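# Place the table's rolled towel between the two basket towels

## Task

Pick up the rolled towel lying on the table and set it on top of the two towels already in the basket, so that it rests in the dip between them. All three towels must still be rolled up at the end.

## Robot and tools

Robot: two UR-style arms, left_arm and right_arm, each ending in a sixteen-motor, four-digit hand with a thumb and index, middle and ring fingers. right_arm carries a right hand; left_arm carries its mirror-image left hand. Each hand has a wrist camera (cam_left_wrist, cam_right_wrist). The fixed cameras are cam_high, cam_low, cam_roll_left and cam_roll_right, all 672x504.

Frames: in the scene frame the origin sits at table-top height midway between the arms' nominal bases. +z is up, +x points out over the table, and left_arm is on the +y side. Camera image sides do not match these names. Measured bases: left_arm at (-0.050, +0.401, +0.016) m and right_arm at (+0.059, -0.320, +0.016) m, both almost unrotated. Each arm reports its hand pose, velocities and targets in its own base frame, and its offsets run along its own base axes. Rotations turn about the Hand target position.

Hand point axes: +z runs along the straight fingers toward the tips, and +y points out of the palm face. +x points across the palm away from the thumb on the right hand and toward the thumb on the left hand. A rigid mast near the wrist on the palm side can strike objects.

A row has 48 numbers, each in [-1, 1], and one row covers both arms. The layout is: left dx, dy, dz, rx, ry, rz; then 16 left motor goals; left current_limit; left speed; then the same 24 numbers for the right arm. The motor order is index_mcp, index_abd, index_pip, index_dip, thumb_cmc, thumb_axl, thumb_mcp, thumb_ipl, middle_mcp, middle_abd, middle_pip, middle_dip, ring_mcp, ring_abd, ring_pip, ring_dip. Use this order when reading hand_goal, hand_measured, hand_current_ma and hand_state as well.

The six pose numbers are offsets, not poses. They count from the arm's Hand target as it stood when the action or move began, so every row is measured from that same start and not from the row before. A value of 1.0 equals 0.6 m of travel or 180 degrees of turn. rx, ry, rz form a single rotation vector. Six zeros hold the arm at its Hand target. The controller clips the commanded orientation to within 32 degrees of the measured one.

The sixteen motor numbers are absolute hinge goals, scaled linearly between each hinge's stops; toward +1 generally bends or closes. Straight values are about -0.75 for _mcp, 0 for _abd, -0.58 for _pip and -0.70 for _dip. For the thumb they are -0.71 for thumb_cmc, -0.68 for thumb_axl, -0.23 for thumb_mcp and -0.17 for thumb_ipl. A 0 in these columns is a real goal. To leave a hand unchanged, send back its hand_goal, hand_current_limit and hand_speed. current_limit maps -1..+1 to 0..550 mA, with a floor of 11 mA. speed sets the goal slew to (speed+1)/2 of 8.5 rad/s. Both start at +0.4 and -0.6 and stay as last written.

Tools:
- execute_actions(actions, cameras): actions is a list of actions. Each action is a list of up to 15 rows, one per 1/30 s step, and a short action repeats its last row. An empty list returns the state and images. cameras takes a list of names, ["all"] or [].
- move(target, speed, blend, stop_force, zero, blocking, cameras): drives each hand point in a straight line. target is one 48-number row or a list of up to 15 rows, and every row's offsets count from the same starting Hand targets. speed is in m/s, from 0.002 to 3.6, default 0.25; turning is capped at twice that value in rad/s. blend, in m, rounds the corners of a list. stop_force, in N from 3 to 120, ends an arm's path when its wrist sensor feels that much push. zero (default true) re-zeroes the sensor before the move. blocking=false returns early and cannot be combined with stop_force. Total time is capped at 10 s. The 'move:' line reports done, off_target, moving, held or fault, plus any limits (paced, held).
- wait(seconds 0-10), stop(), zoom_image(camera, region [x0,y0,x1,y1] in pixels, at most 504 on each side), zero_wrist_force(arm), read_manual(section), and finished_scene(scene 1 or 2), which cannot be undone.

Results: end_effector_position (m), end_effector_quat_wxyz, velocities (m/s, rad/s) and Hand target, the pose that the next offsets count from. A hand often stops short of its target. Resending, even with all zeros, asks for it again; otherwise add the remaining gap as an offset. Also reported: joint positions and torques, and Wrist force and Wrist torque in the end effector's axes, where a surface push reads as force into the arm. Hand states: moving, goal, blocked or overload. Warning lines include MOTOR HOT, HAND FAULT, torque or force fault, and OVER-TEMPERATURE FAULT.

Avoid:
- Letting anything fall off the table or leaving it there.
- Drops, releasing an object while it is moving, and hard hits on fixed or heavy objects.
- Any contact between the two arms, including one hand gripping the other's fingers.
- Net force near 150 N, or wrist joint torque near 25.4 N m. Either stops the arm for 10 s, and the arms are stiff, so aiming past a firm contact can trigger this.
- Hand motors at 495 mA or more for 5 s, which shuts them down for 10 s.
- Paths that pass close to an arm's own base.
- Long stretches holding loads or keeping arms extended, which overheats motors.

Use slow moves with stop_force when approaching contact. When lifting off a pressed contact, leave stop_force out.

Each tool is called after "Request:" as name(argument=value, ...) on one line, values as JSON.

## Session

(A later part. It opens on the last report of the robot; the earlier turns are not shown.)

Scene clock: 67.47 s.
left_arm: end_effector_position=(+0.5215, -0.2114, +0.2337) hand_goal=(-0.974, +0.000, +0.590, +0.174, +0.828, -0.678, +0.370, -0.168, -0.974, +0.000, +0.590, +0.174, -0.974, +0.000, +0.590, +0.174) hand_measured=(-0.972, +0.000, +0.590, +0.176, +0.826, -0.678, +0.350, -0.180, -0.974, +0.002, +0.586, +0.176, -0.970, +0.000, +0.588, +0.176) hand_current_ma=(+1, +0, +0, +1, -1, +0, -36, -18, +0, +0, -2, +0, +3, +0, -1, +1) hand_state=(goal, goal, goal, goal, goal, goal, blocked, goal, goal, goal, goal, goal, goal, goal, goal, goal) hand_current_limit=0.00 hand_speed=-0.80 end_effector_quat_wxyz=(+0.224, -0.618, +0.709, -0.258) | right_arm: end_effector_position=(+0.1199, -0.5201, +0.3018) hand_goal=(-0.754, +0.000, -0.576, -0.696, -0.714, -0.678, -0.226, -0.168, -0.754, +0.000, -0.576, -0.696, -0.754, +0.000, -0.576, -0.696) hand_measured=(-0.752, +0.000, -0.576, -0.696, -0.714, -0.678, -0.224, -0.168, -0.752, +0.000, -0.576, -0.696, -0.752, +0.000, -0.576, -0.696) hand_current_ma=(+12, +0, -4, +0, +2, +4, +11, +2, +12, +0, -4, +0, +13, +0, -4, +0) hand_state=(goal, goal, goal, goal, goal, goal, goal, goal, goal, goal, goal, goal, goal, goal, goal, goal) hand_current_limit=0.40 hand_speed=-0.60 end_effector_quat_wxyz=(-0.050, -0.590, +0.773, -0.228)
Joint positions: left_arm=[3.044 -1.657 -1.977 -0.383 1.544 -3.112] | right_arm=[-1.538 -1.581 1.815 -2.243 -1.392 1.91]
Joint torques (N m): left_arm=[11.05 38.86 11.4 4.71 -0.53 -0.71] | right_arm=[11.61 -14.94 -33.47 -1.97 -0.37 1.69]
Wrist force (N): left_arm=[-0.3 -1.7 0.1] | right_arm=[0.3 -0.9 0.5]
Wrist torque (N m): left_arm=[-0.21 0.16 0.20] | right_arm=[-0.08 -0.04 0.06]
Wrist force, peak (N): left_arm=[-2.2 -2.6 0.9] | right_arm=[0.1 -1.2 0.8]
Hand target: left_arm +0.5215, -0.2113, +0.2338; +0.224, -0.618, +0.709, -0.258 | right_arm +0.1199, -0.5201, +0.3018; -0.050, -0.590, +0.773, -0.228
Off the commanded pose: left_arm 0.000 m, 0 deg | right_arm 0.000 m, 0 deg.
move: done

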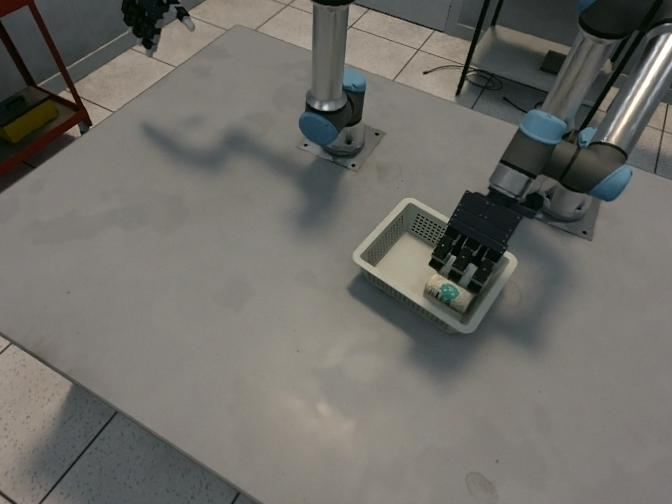

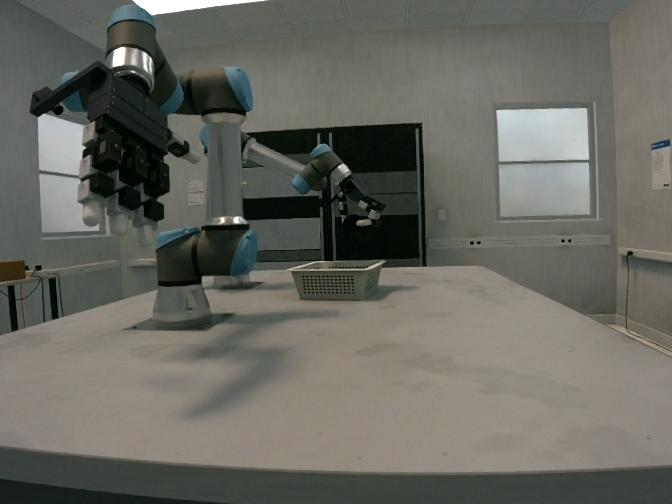

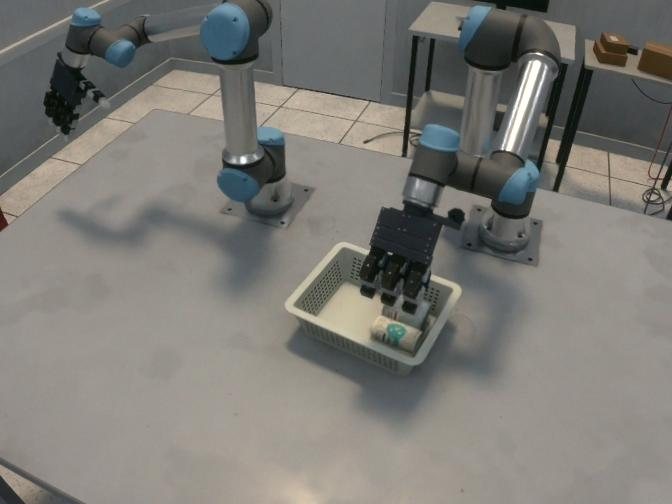

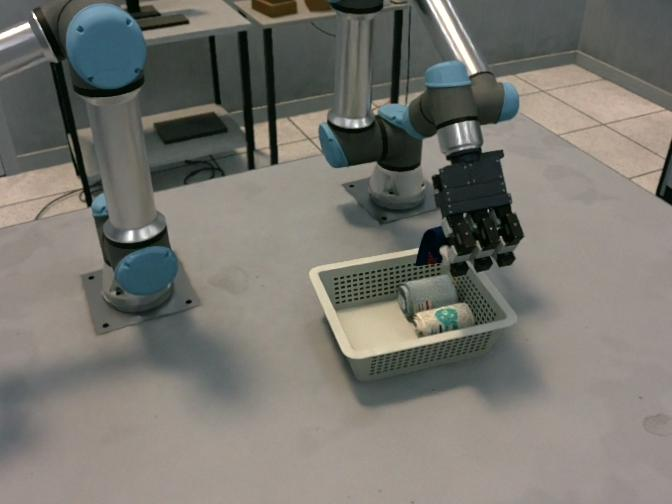

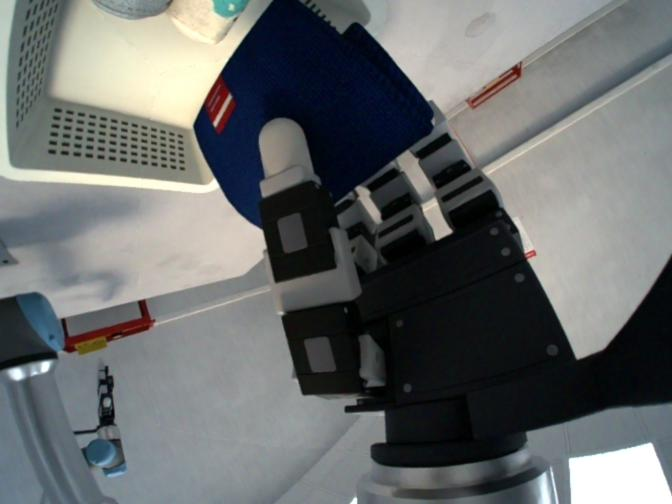

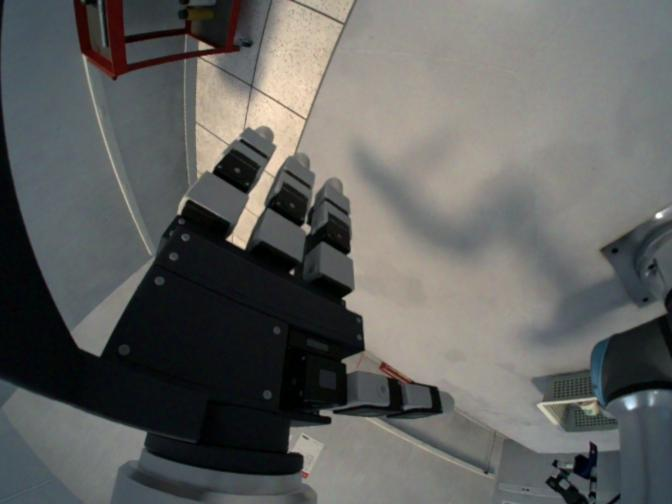

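Request:
move(target=[0, 0, -0.175, 0, 0, 0, -0.973, 0.0, 0.591, 0.174, 0.829, -0.678, 0.371, -0.168, -0.973, 0.0, 0.591, 0.174, -0.973, 0.0, 0.591, 0.174, 0.0, -0.8, 0, 0, 0, 0, 0, 0, -0.754, 0.0, -0.576, -0.696, -0.714, -0.678, -0.226, -0.168, -0.754, 0.0, -0.576, -0.696, -0.754, 0.0, -0.576, -0.696, 0.4, -0.6], speed=0.1, cameras=["cam_high", "cam_low", "cam_left_wrist", "cam_roll_right", "cam_roll_left"])

Request:
zoom_image(camera="cam_high", region=[400, 170, 530, 340])

Request:
zoom_image(camera="cam_low", region=[280, 200, 400, 310])

Request:
zoom_image(camera="cam_roll_right", region=[360, 210, 530, 380])

Request:
zoom_image(camera="cam_left_wrist", region=[60, 0, 460, 250])

Scene clock: 69.50 s.
left_arm: end_effector_position=(+0.5214, -0.2113, +0.1287) hand_goal=(-0.974, +0.000, +0.590, +0.174, +0.828, -0.678, +0.370, -0.168, -0.974, +0.000, +0.590, +0.174, -0.974, +0.000, +0.590, +0.174) hand_measured=(-0.972, +0.000, +0.590, +0.176, +0.826, -0.678, +0.350, -0.180, -0.974, +0.002, +0.586, +0.176, -0.970, +0.000, +0.588, +0.176) hand_current_ma=(+1, +0, +0, +1, -1, +0, -36, -18, +0, +0, -2, +0, +3, +0, -1, +1) hand_state=(goal, goal, goal, goal, goal, goal, blocked, goal, goal, goal, goal, goal, goal, goal, goal, goal) hand_current_limit=0.00 hand_speed=-0.80 end_effector_quat_wxyz=(+0.224, -0.618, +0.709, -0.258) | right_arm: end_effector_position=(+0.1199, -0.5201, +0.3018) hand_goal=(-0.754, +0.000, -0.576, -0.696, -0.714, -0.678, -0.226, -0.168, -0.754, +0.000, -0.576, -0.696, -0.754, +0.000, -0.576, -0.696) hand_measured=(-0.752, +0.000, -0.576, -0.696, -0.714, -0.678, -0.224, -0.168, -0.752, +0.000, -0.576, -0.696, -0.752, +0.000, -0.576, -0.696) hand_current_ma=(+12, +0, -4, +0, +2, +4, +11, +2, +12, +0, -4, +0, +13, +0, -4, +0) hand_state=(goal, goal, goal, goal, goal, goal, goal, goal, goal, goal, goal, goal, goal, goal, goal, goal) hand_current_limit=0.40 hand_speed=-0.60 end_effector_quat_wxyz=(-0.050, -0.590, +0.773, -0.228)
Joint positions: left_arm=[3.044 -1.823 -2.109 -0.085 1.544 -3.112] | right_arm=[-1.538 -1.581 1.815 -2.243 -1.392 1.91]
Joint torques (N m): left_arm=[5.91 36.95 30.41 4.57 -1.15 0.14] | right_arm=[11.86 -15.47 -33.89 -1.98 -0.35 1.76]
Wrist force (N): left_arm=[-0.2 -1.8 0.1] | right_arm=[0.2 -0.7 0.5]
Wrist torque (N m): left_arm=[-0.21 0.14 0.25] | right_arm=[-0.05 -0.03 0.06]
Wrist force, peak (N): left_arm=[-0.4 -2.7 -0.9] | right_arm=[0.3 -1.0 0.6]
Hand target: left_arm +0.5215, -0.2113, +0.1288; +0.224, -0.618, +0.709, -0.258 | right_arm +0.1199, -0.5201, +0.3018; -0.050, -0.590, +0.773, -0.228
Off the commanded pose: left_arm 0.000 m, 0 deg | right_arm 0.000 m, 0 deg.
move: done
Images, in order (width x height): cam_high 672x504, cam_low 672x504, cam_roll_left 672x504, cam_roll_right 672x504, cam_left_wrist 672x504.

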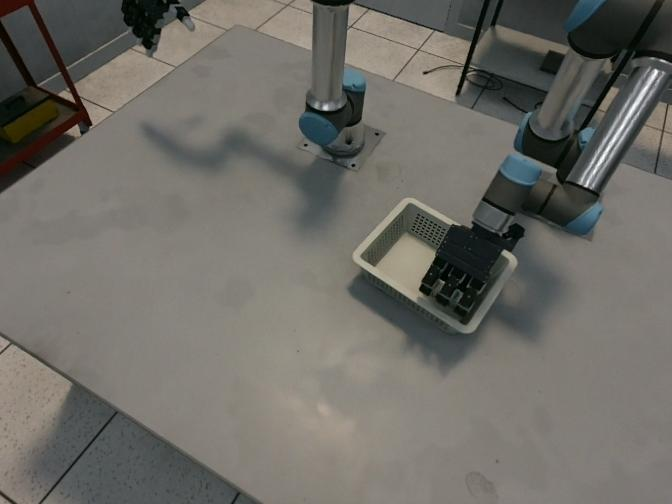

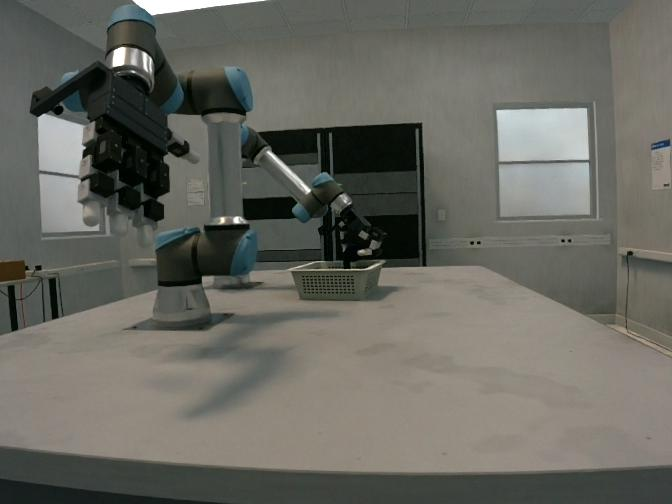

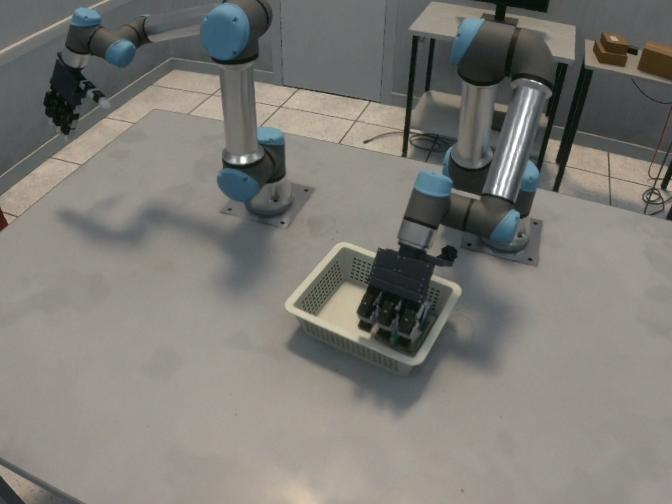

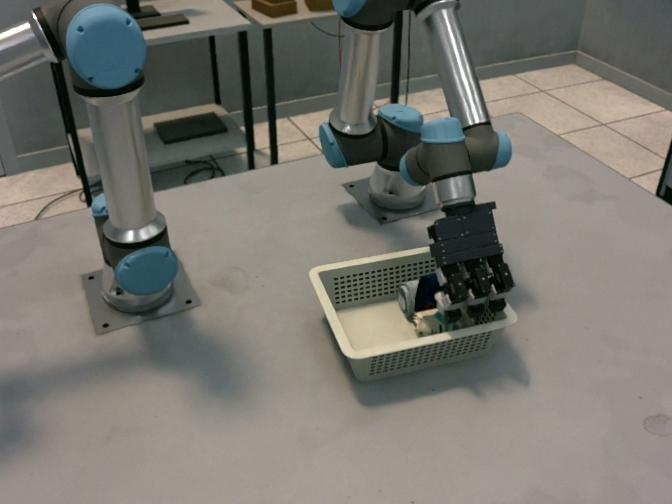

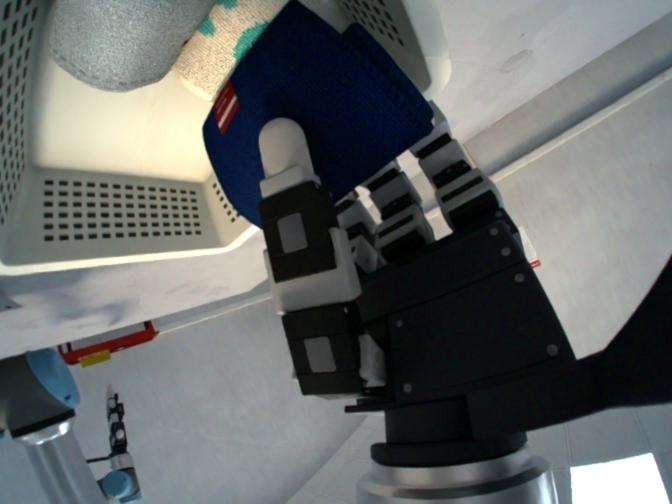

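Scaled by 2.965 from the camera's 672x504 image, which has a finer 960x720 frame.

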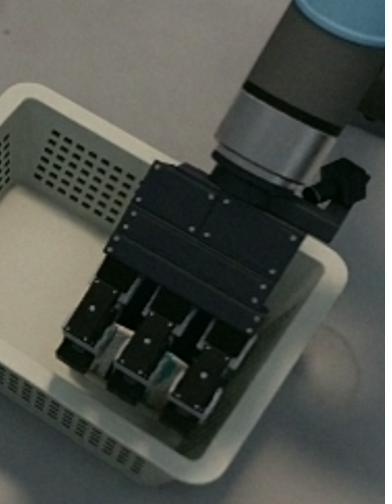

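Scaled by 4.200 from the camera's 672x504 image, which has a finer 960x720 frame.

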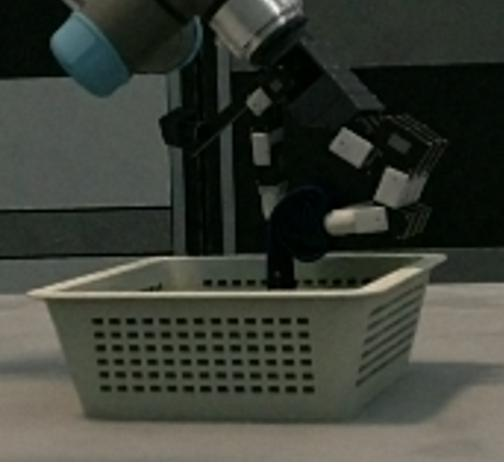

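Scaled by 2.965 from the camera's 672x504 image, which has a finer 960x720 frame.

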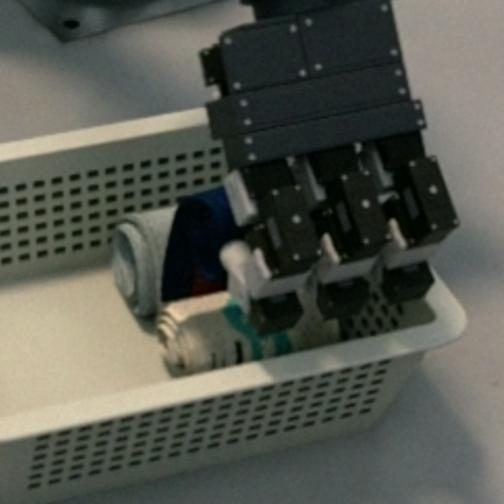

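Scaled by 1.260 from the camera's 672x504 image, which has a finer 960x720 frame.

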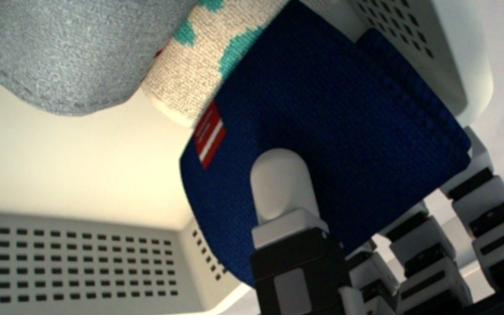

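Request:
move(target=[[-0.008, 0.001, -0.042, 0, 0, 0, -0.973, 0.0, 0.591, 0.174, 0.829, -0.678, 0.371, -0.168, -0.973, 0.0, 0.591, 0.174, -0.973, 0.0, 0.591, 0.174, 0.0, -0.8, 0, 0, 0, 0, 0, 0, -0.754, 0.0, -0.576, -0.696, -0.714, -0.678, -0.226, -0.168, -0.754, 0.0, -0.576, -0.696, -0.754, 0.0, -0.576, -0.696, 0.4, -0.6],[-0.075, 0.011, -0.1, 0, 0, 0, -0.973, 0.0, 0.591, 0.174, 0.829, -0.678, 0.371, -0.168, -0.973, 0.0, 0.591, 0.174, -0.973, 0.0, 0.591, 0.174, 0.0, -0.8, 0, 0, 0, 0, 0, 0, -0.754, 0.0, -0.576, -0.696, -0.714, -0.678, -0.226, -0.168, -0.754, 0.0, -0.576, -0.696, -0.754, 0.0, -0.576, -0.696, 0.4, -0.6]], speed=0.04, stop_force=8, blend=0.004, cameras=["cam_high", "cam_low", "cam_left_wrist", "cam_roll_right", "cam_roll_left"])

Request:
zoom_image(camera="cam_high", region=[400, 170, 530, 340])

Request:
zoom_image(camera="cam_low", region=[280, 200, 400, 310])

Request:
zoom_image(camera="cam_roll_right", region=[360, 210, 530, 380])

Request:
zoom_image(camera="cam_left_wrist", region=[60, 0, 460, 250])

Scene clock: 73.33 s.
left_arm: end_effector_position=(+0.4765, -0.2047, +0.0688) hand_goal=(-0.974, +0.000, +0.590, +0.174, +0.828, -0.678, +0.370, -0.168, -0.974, +0.000, +0.590, +0.174, -0.974, +0.000, +0.590, +0.174) hand_measured=(-0.972, +0.000, +0.590, +0.176, +0.826, -0.678, +0.350, -0.180, -0.974, +0.002, +0.586, +0.176, -0.970, +0.000, +0.588, +0.176) hand_current_ma=(+1, +0, +0, +1, -1, +0, -35, -17, +0, +0, -2, +0, +3, +0, -1, +1) hand_state=(goal, goal, goal, goal, goal, goal, blocked, goal, goal, goal, goal, goal, goal, goal, goal, goal) hand_current_limit=0.00 hand_speed=-0.80 end_effector_quat_wxyz=(+0.224, -0.618, +0.709, -0.258) | right_arm: end_effector_position=(+0.1199, -0.5201, +0.3018) hand_goal=(-0.754, +0.000, -0.576, -0.696, -0.714, -0.678, -0.226, -0.168, -0.754, +0.000, -0.576, -0.696, -0.754, +0.000, -0.576, -0.696) hand_measured=(-0.752, +0.000, -0.576, -0.696, -0.714, -0.678, -0.224, -0.168, -0.752, +0.000, -0.576, -0.696, -0.752, +0.000, -0.576, -0.696) hand_current_ma=(+12, +0, -4, +0, +2, +4, +11, +2, +12, +0, -4, +0, +13, +0, -4, +0) hand_state=(goal, goal, goal, goal, goal, goal, goal, goal, goal, goal, goal, goal, goal, goal, goal, goal) hand_current_limit=0.40 hand_speed=-0.60 end_effector_quat_wxyz=(-0.050, -0.590, +0.773, -0.228)
Joint positions: left_arm=[3.05 -1.876 -2.277 0.136 1.541 -3.108] | right_arm=[-1.538 -1.581 1.815 -2.243 -1.392 1.91]
Joint torques (N m): left_arm=[-0.37 42.84 27.68 3.97 0.21 -0.59] | right_arm=[12.29 -15.92 -33.61 -2.03 -0.38 1.75]
Wrist force (N): left_arm=[-0.4 -1.8 0.1] | right_arm=[0.1 -0.9 0.6]
Wrist torque (N m): left_arm=[-0.19 0.18 0.05] | right_arm=[-0.09 -0.01 0.03]
Wrist force, peak (N): left_arm=[-0.2 -2.3 -0.3] | right_arm=[0.3 -1.2 0.7]
Hand target: left_arm +0.4765, -0.2047, +0.0688; +0.224, -0.618, +0.709, -0.258 | right_arm +0.1199, -0.5201, +0.3018; -0.050, -0.590, +0.773, -0.228
Off the commanded pose: left_arm 0.000 m, 0 deg | right_arm 0.000 m, 0 deg.
move: done
Images, in order (width x height): cam_high 672x504, cam_low 672x504, cam_roll_left 672x504, cam_roll_right 672x504, cam_left_wrist 672x504.

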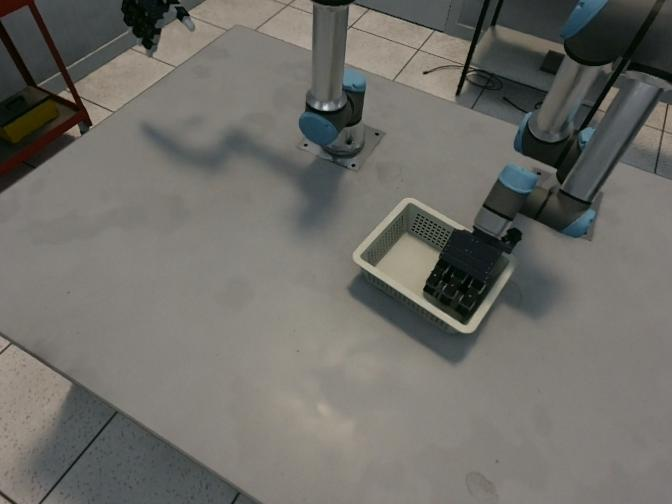

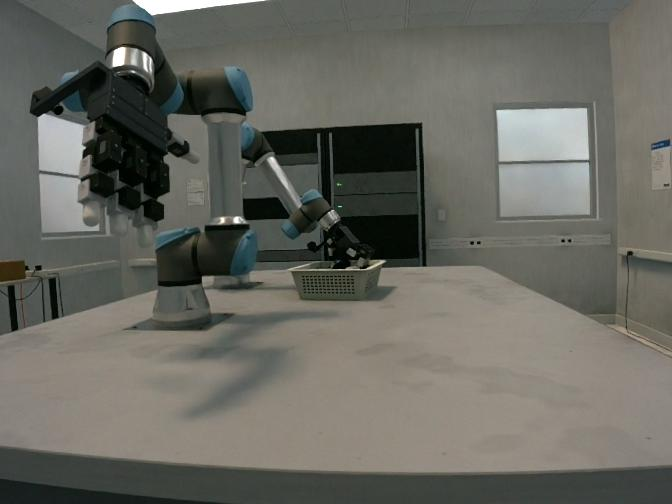

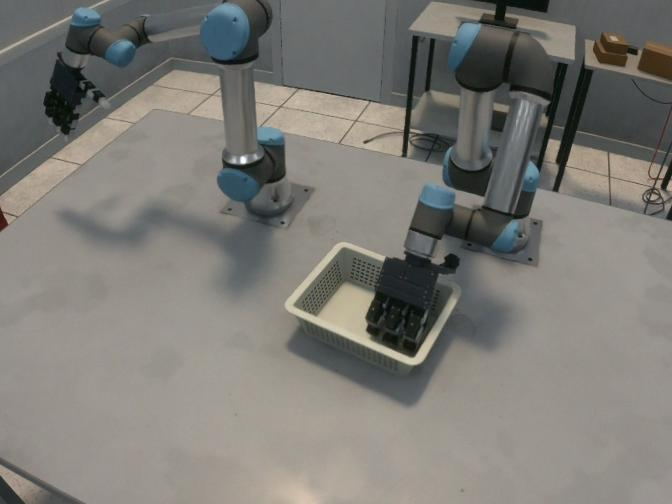

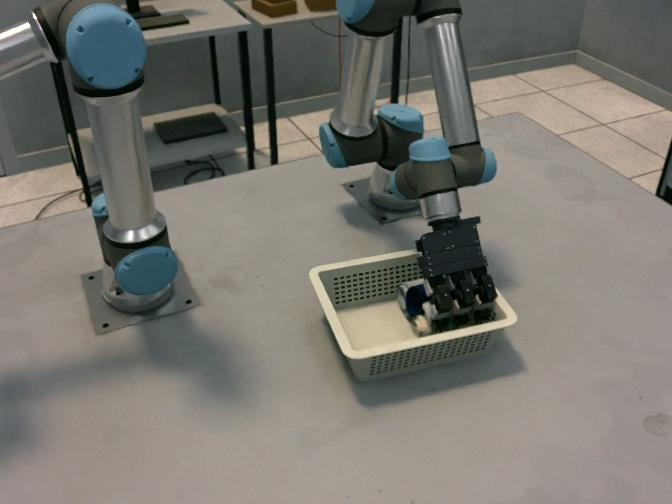

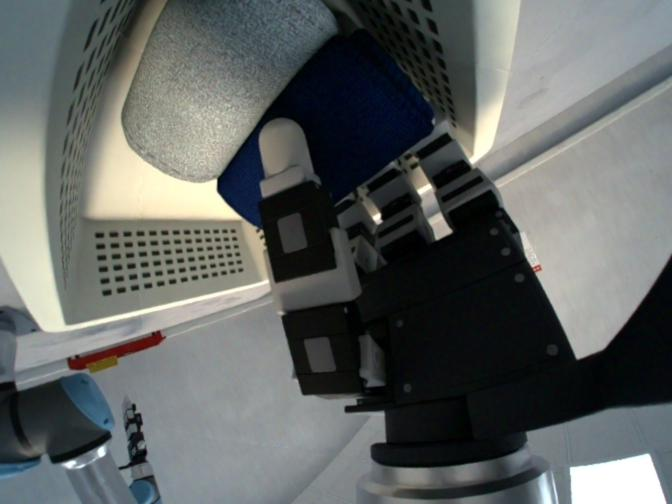

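Scaled by 2.965 from the camera's 672x504 image, which has a finer 960x720 frame.

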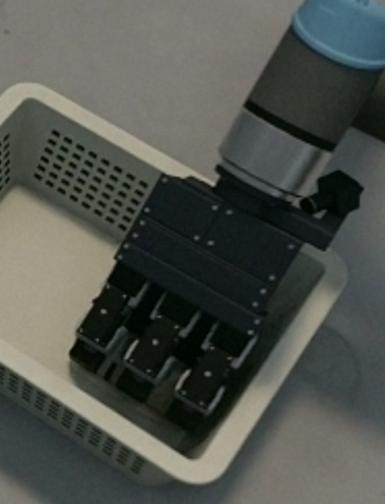

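Scaled by 4.200 from the camera's 672x504 image, which has a finer 960x720 frame.

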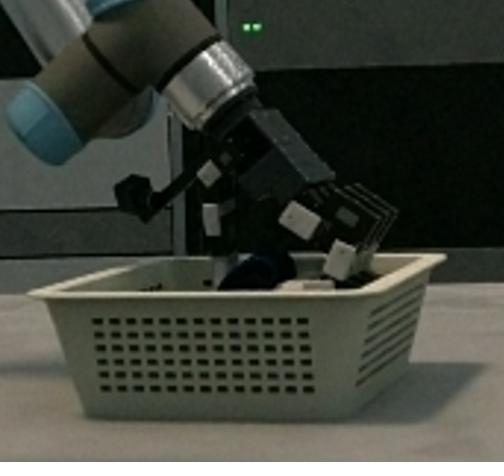

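Scaled by 2.965 from the camera's 672x504 image, which has a finer 960x720 frame.

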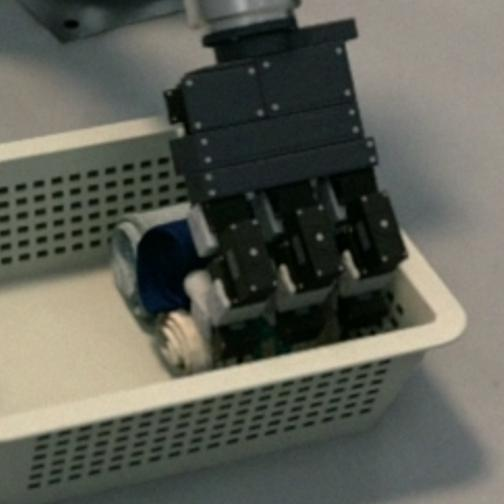

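Scaled by 1.260 from the camera's 672x504 image, which has a finer 960x720 frame.

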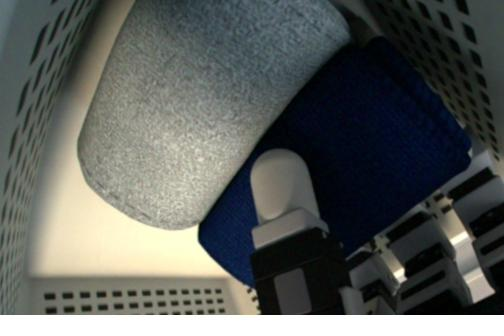

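Request:
move(target=[0, 0, -0.03, 0, 0, 0, -0.973, 0.0, 0.591, 0.174, 0.829, -0.678, 0.371, -0.168, -0.973, 0.0, 0.591, 0.174, -0.973, 0.0, 0.591, 0.174, 0.0, -0.8, 0, 0, 0, 0, 0, 0, -0.754, 0.0, -0.576, -0.696, -0.714, -0.678, -0.226, -0.168, -0.754, 0.0, -0.576, -0.696, -0.754, 0.0, -0.576, -0.696, 0.4, -0.6], speed=0.02, stop_force=3, cameras=["cam_high", "cam_low", "cam_left_wrist", "cam_roll_right", "cam_roll_left"])

Request:
zoom_image(camera="cam_low", region=[280, 200, 400, 310])

Request:
zoom_image(camera="cam_roll_right", region=[360, 210, 530, 380])

Request:
zoom_image(camera="cam_left_wrist", region=[60, 0, 460, 250])

Scene clock: 75.57 s.
left_arm: end_effector_position=(+0.4765, -0.2047, +0.0508) hand_goal=(-0.974, +0.000, +0.590, +0.174, +0.828, -0.678, +0.370, -0.168, -0.974, +0.000, +0.590, +0.174, -0.974, +0.000, +0.590, +0.174) hand_measured=(-0.972, +0.000, +0.592, +0.176, +0.826, -0.678, +0.350, -0.180, -0.974, +0.002, +0.592, +0.178, -0.970, +0.000, +0.590, +0.176) hand_current_ma=(+1, +0, +1, +1, -1, +0, -34, -16, +0, +0, +1, +1, +3, +0, +0, +1) hand_state=(goal, goal, goal, goal, goal, goal, goal, goal, goal, goal, goal, goal, goal, goal, goal, goal) hand_current_limit=0.00 hand_speed=-0.80 end_effector_quat_wxyz=(+0.224, -0.618, +0.709, -0.258) | right_arm: end_effector_position=(+0.1199, -0.5201, +0.3018) hand_goal=(-0.754, +0.000, -0.576, -0.696, -0.714, -0.678, -0.226, -0.168, -0.754, +0.000, -0.576, -0.696, -0.754, +0.000, -0.576, -0.696) hand_measured=(-0.752, +0.000, -0.576, -0.696, -0.714, -0.678, -0.224, -0.168, -0.752, +0.000, -0.576, -0.696, -0.752, +0.000, -0.576, -0.696) hand_current_ma=(+12, +0, -4, +0, +2, +4, +11, +2, +12, +0, -4, +0, +13, +0, -4, +0) hand_state=(goal, goal, goal, goal, goal, goal, goal, goal, goal, goal, goal, goal, goal, goal, goal, goal) hand_current_limit=0.40 hand_speed=-0.60 end_effector_quat_wxyz=(-0.050, -0.590, +0.773, -0.228)
Joint positions: left_arm=[3.049 -1.924 -2.286 0.193 1.541 -3.108] | right_arm=[-1.538 -1.581 1.815 -2.243 -1.392 1.91]
Joint torques (N m): left_arm=[-10.07 44.63 23.11 1.03 0.64 -1.45] | right_arm=[11.23 -15.39 -33.85 -2.16 -0.19 1.68]
Wrist force (N): left_arm=[-0.3 -3.4 -1.6] | right_arm=[0.2 -0.7 0.5]
Wrist torque (N m): left_arm=[-0.14 0.16 0.07] | right_arm=[-0.06 -0.02 0.05]
Wrist force, peak (N): left_arm=[-0.3 -3.6 -2.1] | right_arm=[0.4 -1.2 0.6]
Hand target: left_arm +0.4765, -0.2047, +0.0508; +0.224, -0.618, +0.709, -0.258 | right_arm +0.1199, -0.5201, +0.3018; -0.050, -0.590, +0.773, -0.228
Off the commanded pose: left_arm 0.000 m, 0 deg | right_arm 0.000 m, 0 deg.
move: done
Images, in order (width x height): cam_high 672x504, cam_low 672x504, cam_roll_left 672x504, cam_roll_right 672x504, cam_left_wrist 672x504.

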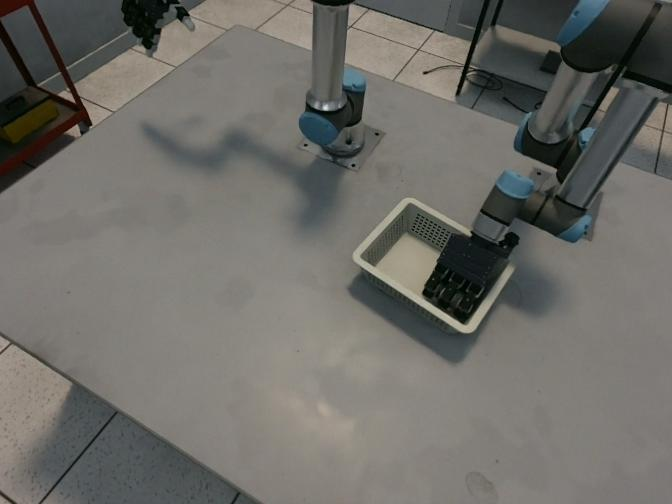

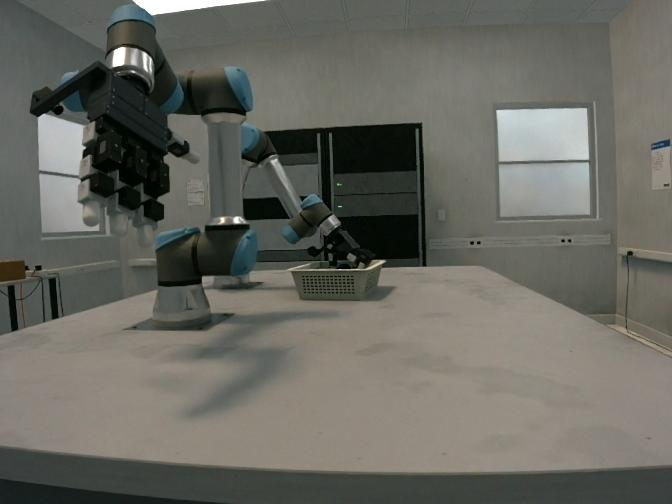

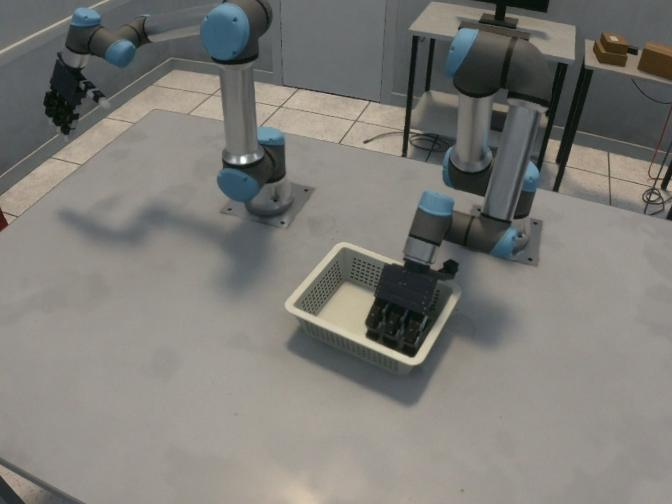

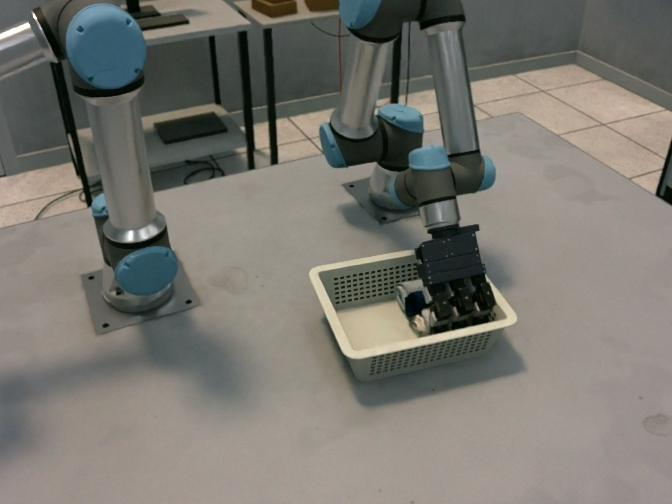

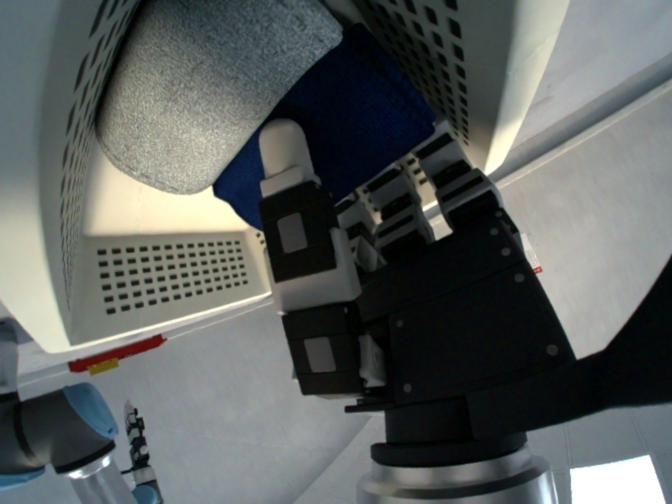

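Scaled by 4.200 from the camera's 672x504 image, which has a finer 960x720 frame.

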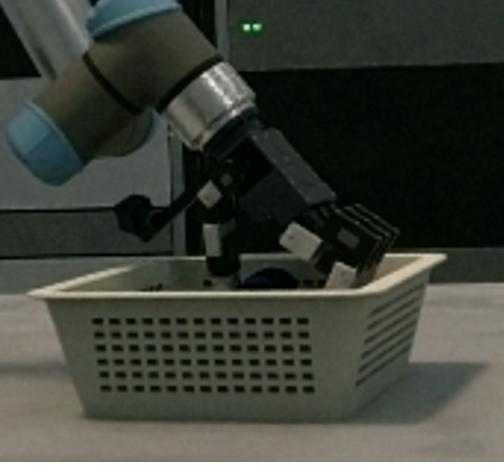

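Scaled by 2.965 from the camera's 672x504 image, which has a finer 960x720 frame.

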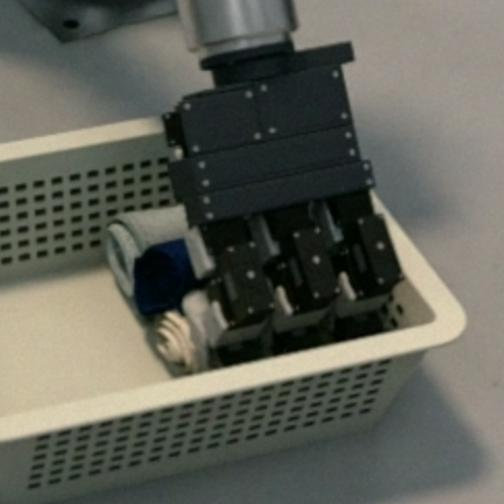

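Scaled by 1.260 from the camera's 672x504 image, which has a finer 960x720 frame.

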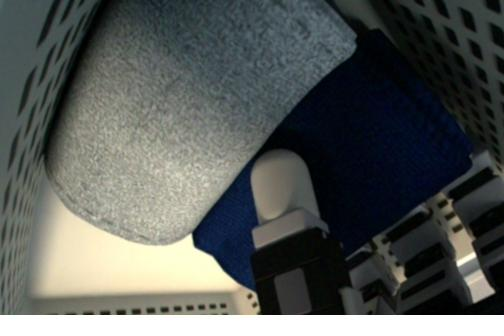

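Request:
move(target=[0, 0, 0.005, 0, 0, 0, -0.973, 0.0, 0.387, 0.391, 0.829, -0.678, 0.281, -0.168, -0.973, 0.0, 0.387, 0.391, -0.973, 0.0, 0.387, 0.391, 0.0, -0.9, 0, 0, 0, 0, 0, 0, -0.754, 0.0, -0.576, -0.696, -0.714, -0.678, -0.226, -0.168, -0.754, 0.0, -0.576, -0.696, -0.754, 0.0, -0.576, -0.696, 0.4, -0.6], speed=0.02, cameras=["cam_low", "cam_left_wrist", "cam_roll_right"])

Request:
zoom_image(camera="cam_low", region=[280, 200, 400, 310])

Request:
zoom_image(camera="cam_roll_right", region=[360, 210, 530, 380])

Request:
zoom_image(camera="cam_left_wrist", region=[60, 0, 460, 250])

Scene clock: 76.77 s.
left_arm: end_effector_position=(+0.4765, -0.2047, +0.0539) hand_goal=(-0.974, +0.000, +0.386, +0.390, +0.828, -0.678, +0.280, -0.168, -0.974, +0.000, +0.386, +0.390, -0.974, +0.000, +0.386, +0.390) hand_measured=(-0.970, +0.000, +0.388, +0.388, +0.826, -0.678, +0.284, -0.170, -0.970, +0.002, +0.388, +0.386, -0.970, +0.000, +0.388, +0.386) hand_current_ma=(+2, +0, +1, -1, -1, +0, +3, -1, +3, +0, +1, -2, +3, +0, +1, -1) hand_state=(goal, goal, goal, goal, goal, goal, goal, goal, goal, goal, goal, goal, goal, goal, goal, goal) hand_current_limit=0.00 hand_speed=-0.90 end_effector_quat_wxyz=(+0.224, -0.618, +0.709, -0.258) | right_arm: end_effector_position=(+0.1199, -0.5201, +0.3018) hand_goal=(-0.754, +0.000, -0.576, -0.696, -0.714, -0.678, -0.226, -0.168, -0.754, +0.000, -0.576, -0.696, -0.754, +0.000, -0.576, -0.696) hand_measured=(-0.752, +0.000, -0.576, -0.696, -0.714, -0.678, -0.224, -0.168, -0.752, +0.000, -0.576, -0.696, -0.752, +0.000, -0.576, -0.696) hand_current_ma=(+12, +0, -4, +0, +2, +4, +11, +2, +12, +0, -4, +0, +13, +0, -4, +0) hand_state=(goal, goal, goal, goal, goal, goal, goal, goal, goal, goal, goal, goal, goal, goal, goal, goal) hand_current_limit=0.40 hand_speed=-0.60 end_effector_quat_wxyz=(-0.050, -0.590, +0.773, -0.228)
Joint positions: left_arm=[3.049 -1.916 -2.285 0.184 1.541 -3.108] | right_arm=[-1.538 -1.581 1.815 -2.243 -1.392 1.91]
Joint torques (N m): left_arm=[-9.16 23.63 24.45 5.04 0.63 -1.58] | right_arm=[11.96 -15.49 -33.88 -2.16 -0.34 1.82]
Wrist force (N): left_arm=[-0.6 -1.8 -0.1] | right_arm=[0.3 -0.6 0.4]
Wrist torque (N m): left_arm=[-0.17 0.19 0.03] | right_arm=[-0.04 -0.04 0.06]
Wrist force, peak (N): left_arm=[-0.3 -3.5 -1.6] | right_arm=[0.4 -1.0 0.6]
Hand target: left_arm +0.4765, -0.2047, +0.0538; +0.224, -0.618, +0.709, -0.258 | right_arm +0.1199, -0.5201, +0.3018; -0.050, -0.590, +0.773, -0.228
Off the commanded pose: left_arm 0.000 m, 0 deg | right_arm 0.000 m, 0 deg.
move: done
Images, in order (width x height): cam_low 672x504, cam_roll_right 672x504, cam_left_wrist 672x504.

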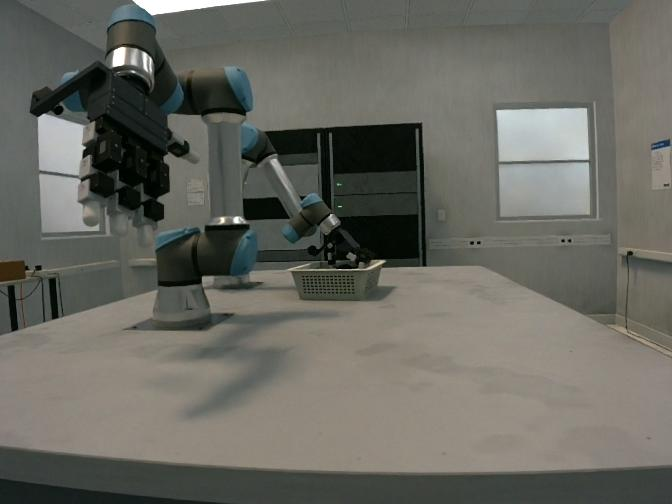

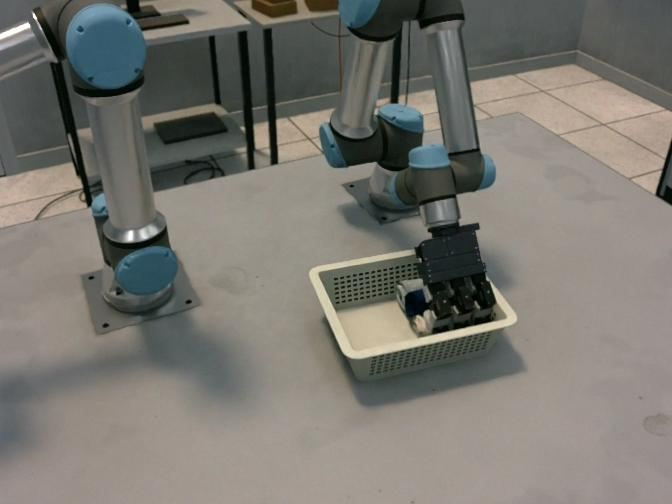

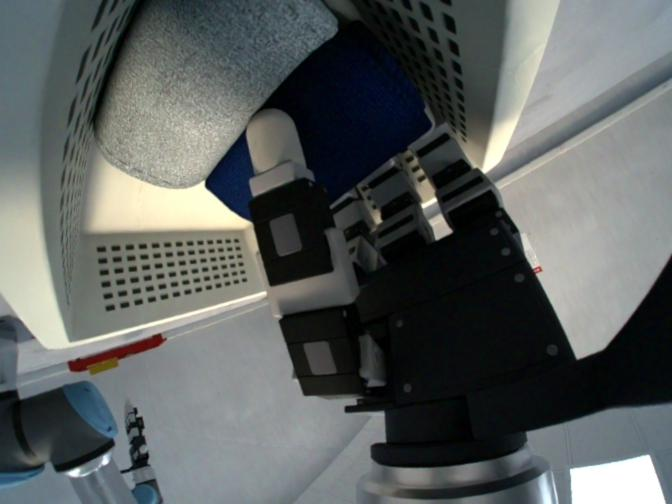

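Scaled by 4.200 from the camera's 672x504 image, which has a finer 960x720 frame.

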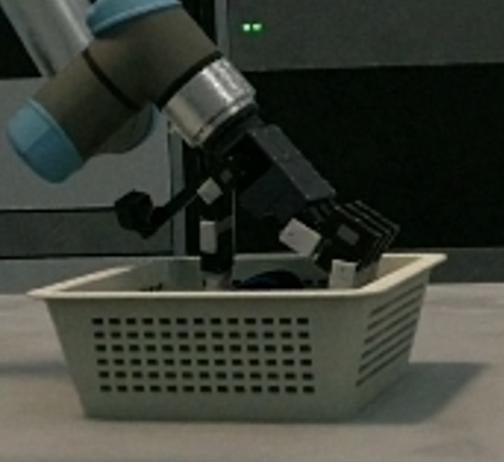

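Scaled by 2.965 from the camera's 672x504 image, which has a finer 960x720 frame.

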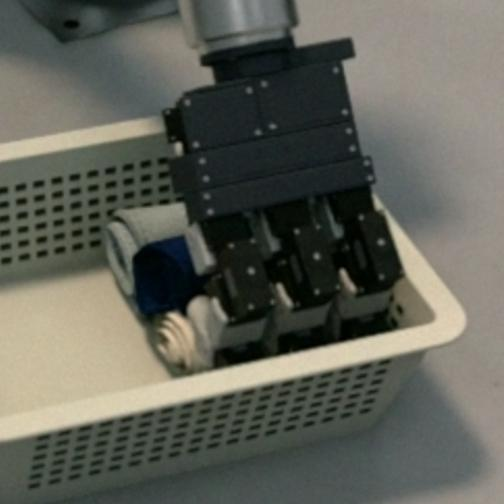

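Scaled by 1.260 from the camera's 672x504 image, which has a finer 960x720 frame.

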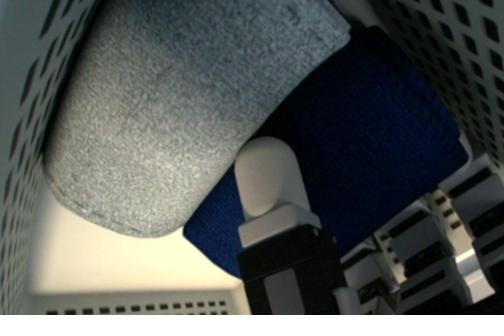

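Request:
move(target=[0, 0, 0.06, 0, 0, 0, -0.973, 0.0, 0.3, 0.5, 0.829, -0.678, 0.281, -0.168, -0.973, 0.0, 0.3, 0.5, -0.973, 0.0, 0.3, 0.5, 0.0, -0.9, 0, 0, 0, 0, 0, 0, -0.754, 0.0, -0.576, -0.696, -0.714, -0.678, -0.226, -0.168, -0.754, 0.0, -0.576, -0.696, -0.754, 0.0, -0.576, -0.696, 0.4, -0.6], speed=0.03, cameras=["cam_low", "cam_left_wrist", "cam_roll_right"])

Request:
zoom_image(camera="cam_roll_right", region=[360, 210, 530, 380])

Request:
zoom_image(camera="cam_left_wrist", region=[60, 0, 460, 250])

Scene clock: 78.47 s.
left_arm: end_effector_position=(+0.4766, -0.2047, +0.0900) hand_goal=(-0.974, +0.000, +0.300, +0.500, +0.828, -0.678, +0.280, -0.168, -0.974, +0.000, +0.300, +0.500, -0.974, +0.000, +0.300, +0.500) hand_measured=(-0.970, +0.000, +0.302, +0.496, +0.826, -0.678, +0.284, -0.170, -0.970, +0.002, +0.302, +0.496, -0.970, +0.000, +0.302, +0.496) hand_current_ma=(+2, +0, +1, -1, -1, +0, +2, -1, +3, +0, +1, -1, +3, +0, +1, -1) hand_state=(goal, goal, goal, goal, goal, goal, goal, goal, goal, goal, goal, goal, goal, goal, goal, goal) hand_current_limit=0.00 hand_speed=-0.90 end_effector_quat_wxyz=(+0.224, -0.618, +0.709, -0.258) | right_arm: end_effector_position=(+0.1199, -0.5201, +0.3018) hand_goal=(-0.754, +0.000, -0.576, -0.696, -0.714, -0.678, -0.226, -0.168, -0.754, +0.000, -0.576, -0.696, -0.754, +0.000, -0.576, -0.696) hand_measured=(-0.752, +0.000, -0.576, -0.696, -0.714, -0.678, -0.224, -0.168, -0.752, +0.000, -0.576, -0.696, -0.752, +0.000, -0.576, -0.696) hand_current_ma=(+12, +0, -4, +0, +2, +4, +11, +2, +12, +0, -4, +0, +13, +0, -4, +0) hand_state=(goal, goal, goal, goal, goal, goal, goal, goal, goal, goal, goal, goal, goal, goal, goal, goal) hand_current_limit=0.40 hand_speed=-0.60 end_effector_quat_wxyz=(-0.050, -0.590, +0.773, -0.228)
Joint positions: left_arm=[3.049 -1.822 -2.263 0.069 1.541 -3.108] | right_arm=[-1.538 -1.581 1.815 -2.243 -1.392 1.91]
Joint torques (N m): left_arm=[-9.11 15.15 10.08 5.32 0.25 -1.11] | right_arm=[11.33 -15.43 -33.92 -2.22 -0.28 1.69]
Wrist force (N): left_arm=[-0.5 -2.0 -0.2] | right_arm=[0.1 -1.1 0.3]
Wrist torque (N m): left_arm=[-0.22 0.17 0.06] | right_arm=[-0.11 0.00 0.03]
Wrist force, peak (N): left_arm=[-0.4 -2.3 -0.6] | right_arm=[0.2 -1.1 0.6]
Hand target: left_arm +0.4765, -0.2047, +0.0898; +0.224, -0.618, +0.709, -0.258 | right_arm +0.1199, -0.5201, +0.3018; -0.050, -0.590, +0.773, -0.228
Off the commanded pose: left_arm 0.000 m, 0 deg | right_arm 0.000 m, 0 deg.
move: done
Images, in order (width x height): cam_low 672x504, cam_roll_right 672x504, cam_left_wrist 672x504.

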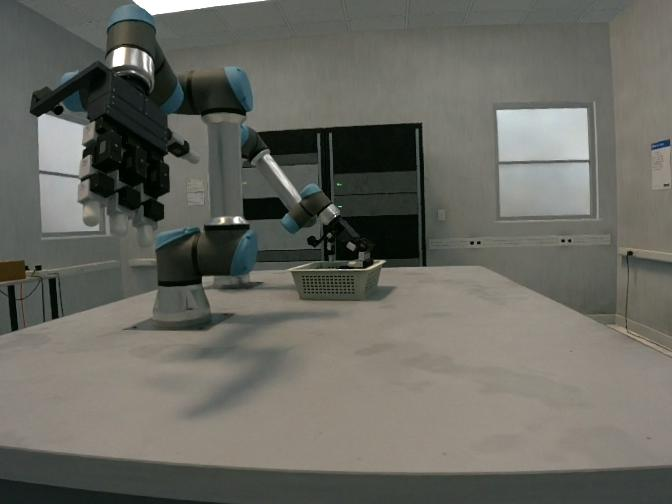

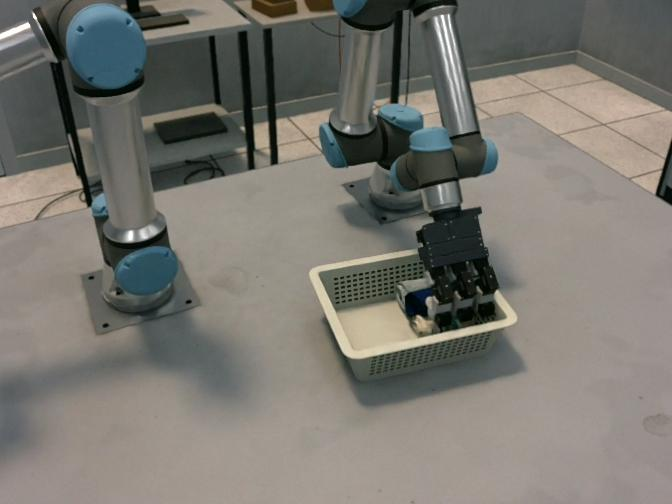

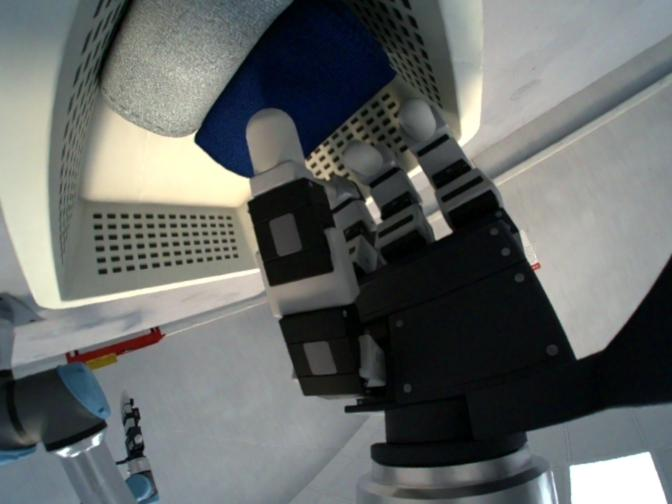

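Scaled by 2.965 from the camera's 672x504 image, which has a finer 960x720 frame.

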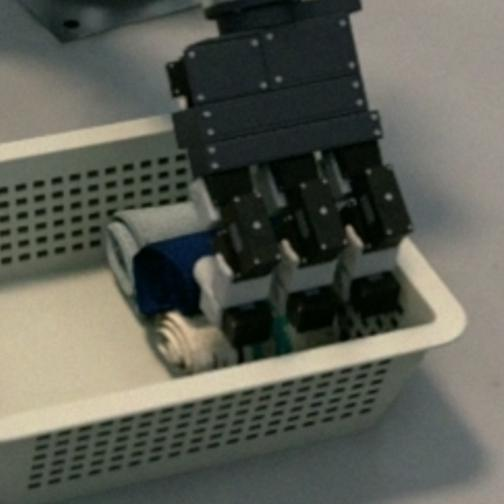

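Scaled by 1.260 from the camera's 672x504 image, which has a finer 960x720 frame.

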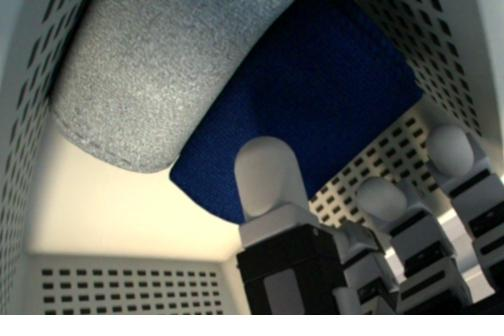

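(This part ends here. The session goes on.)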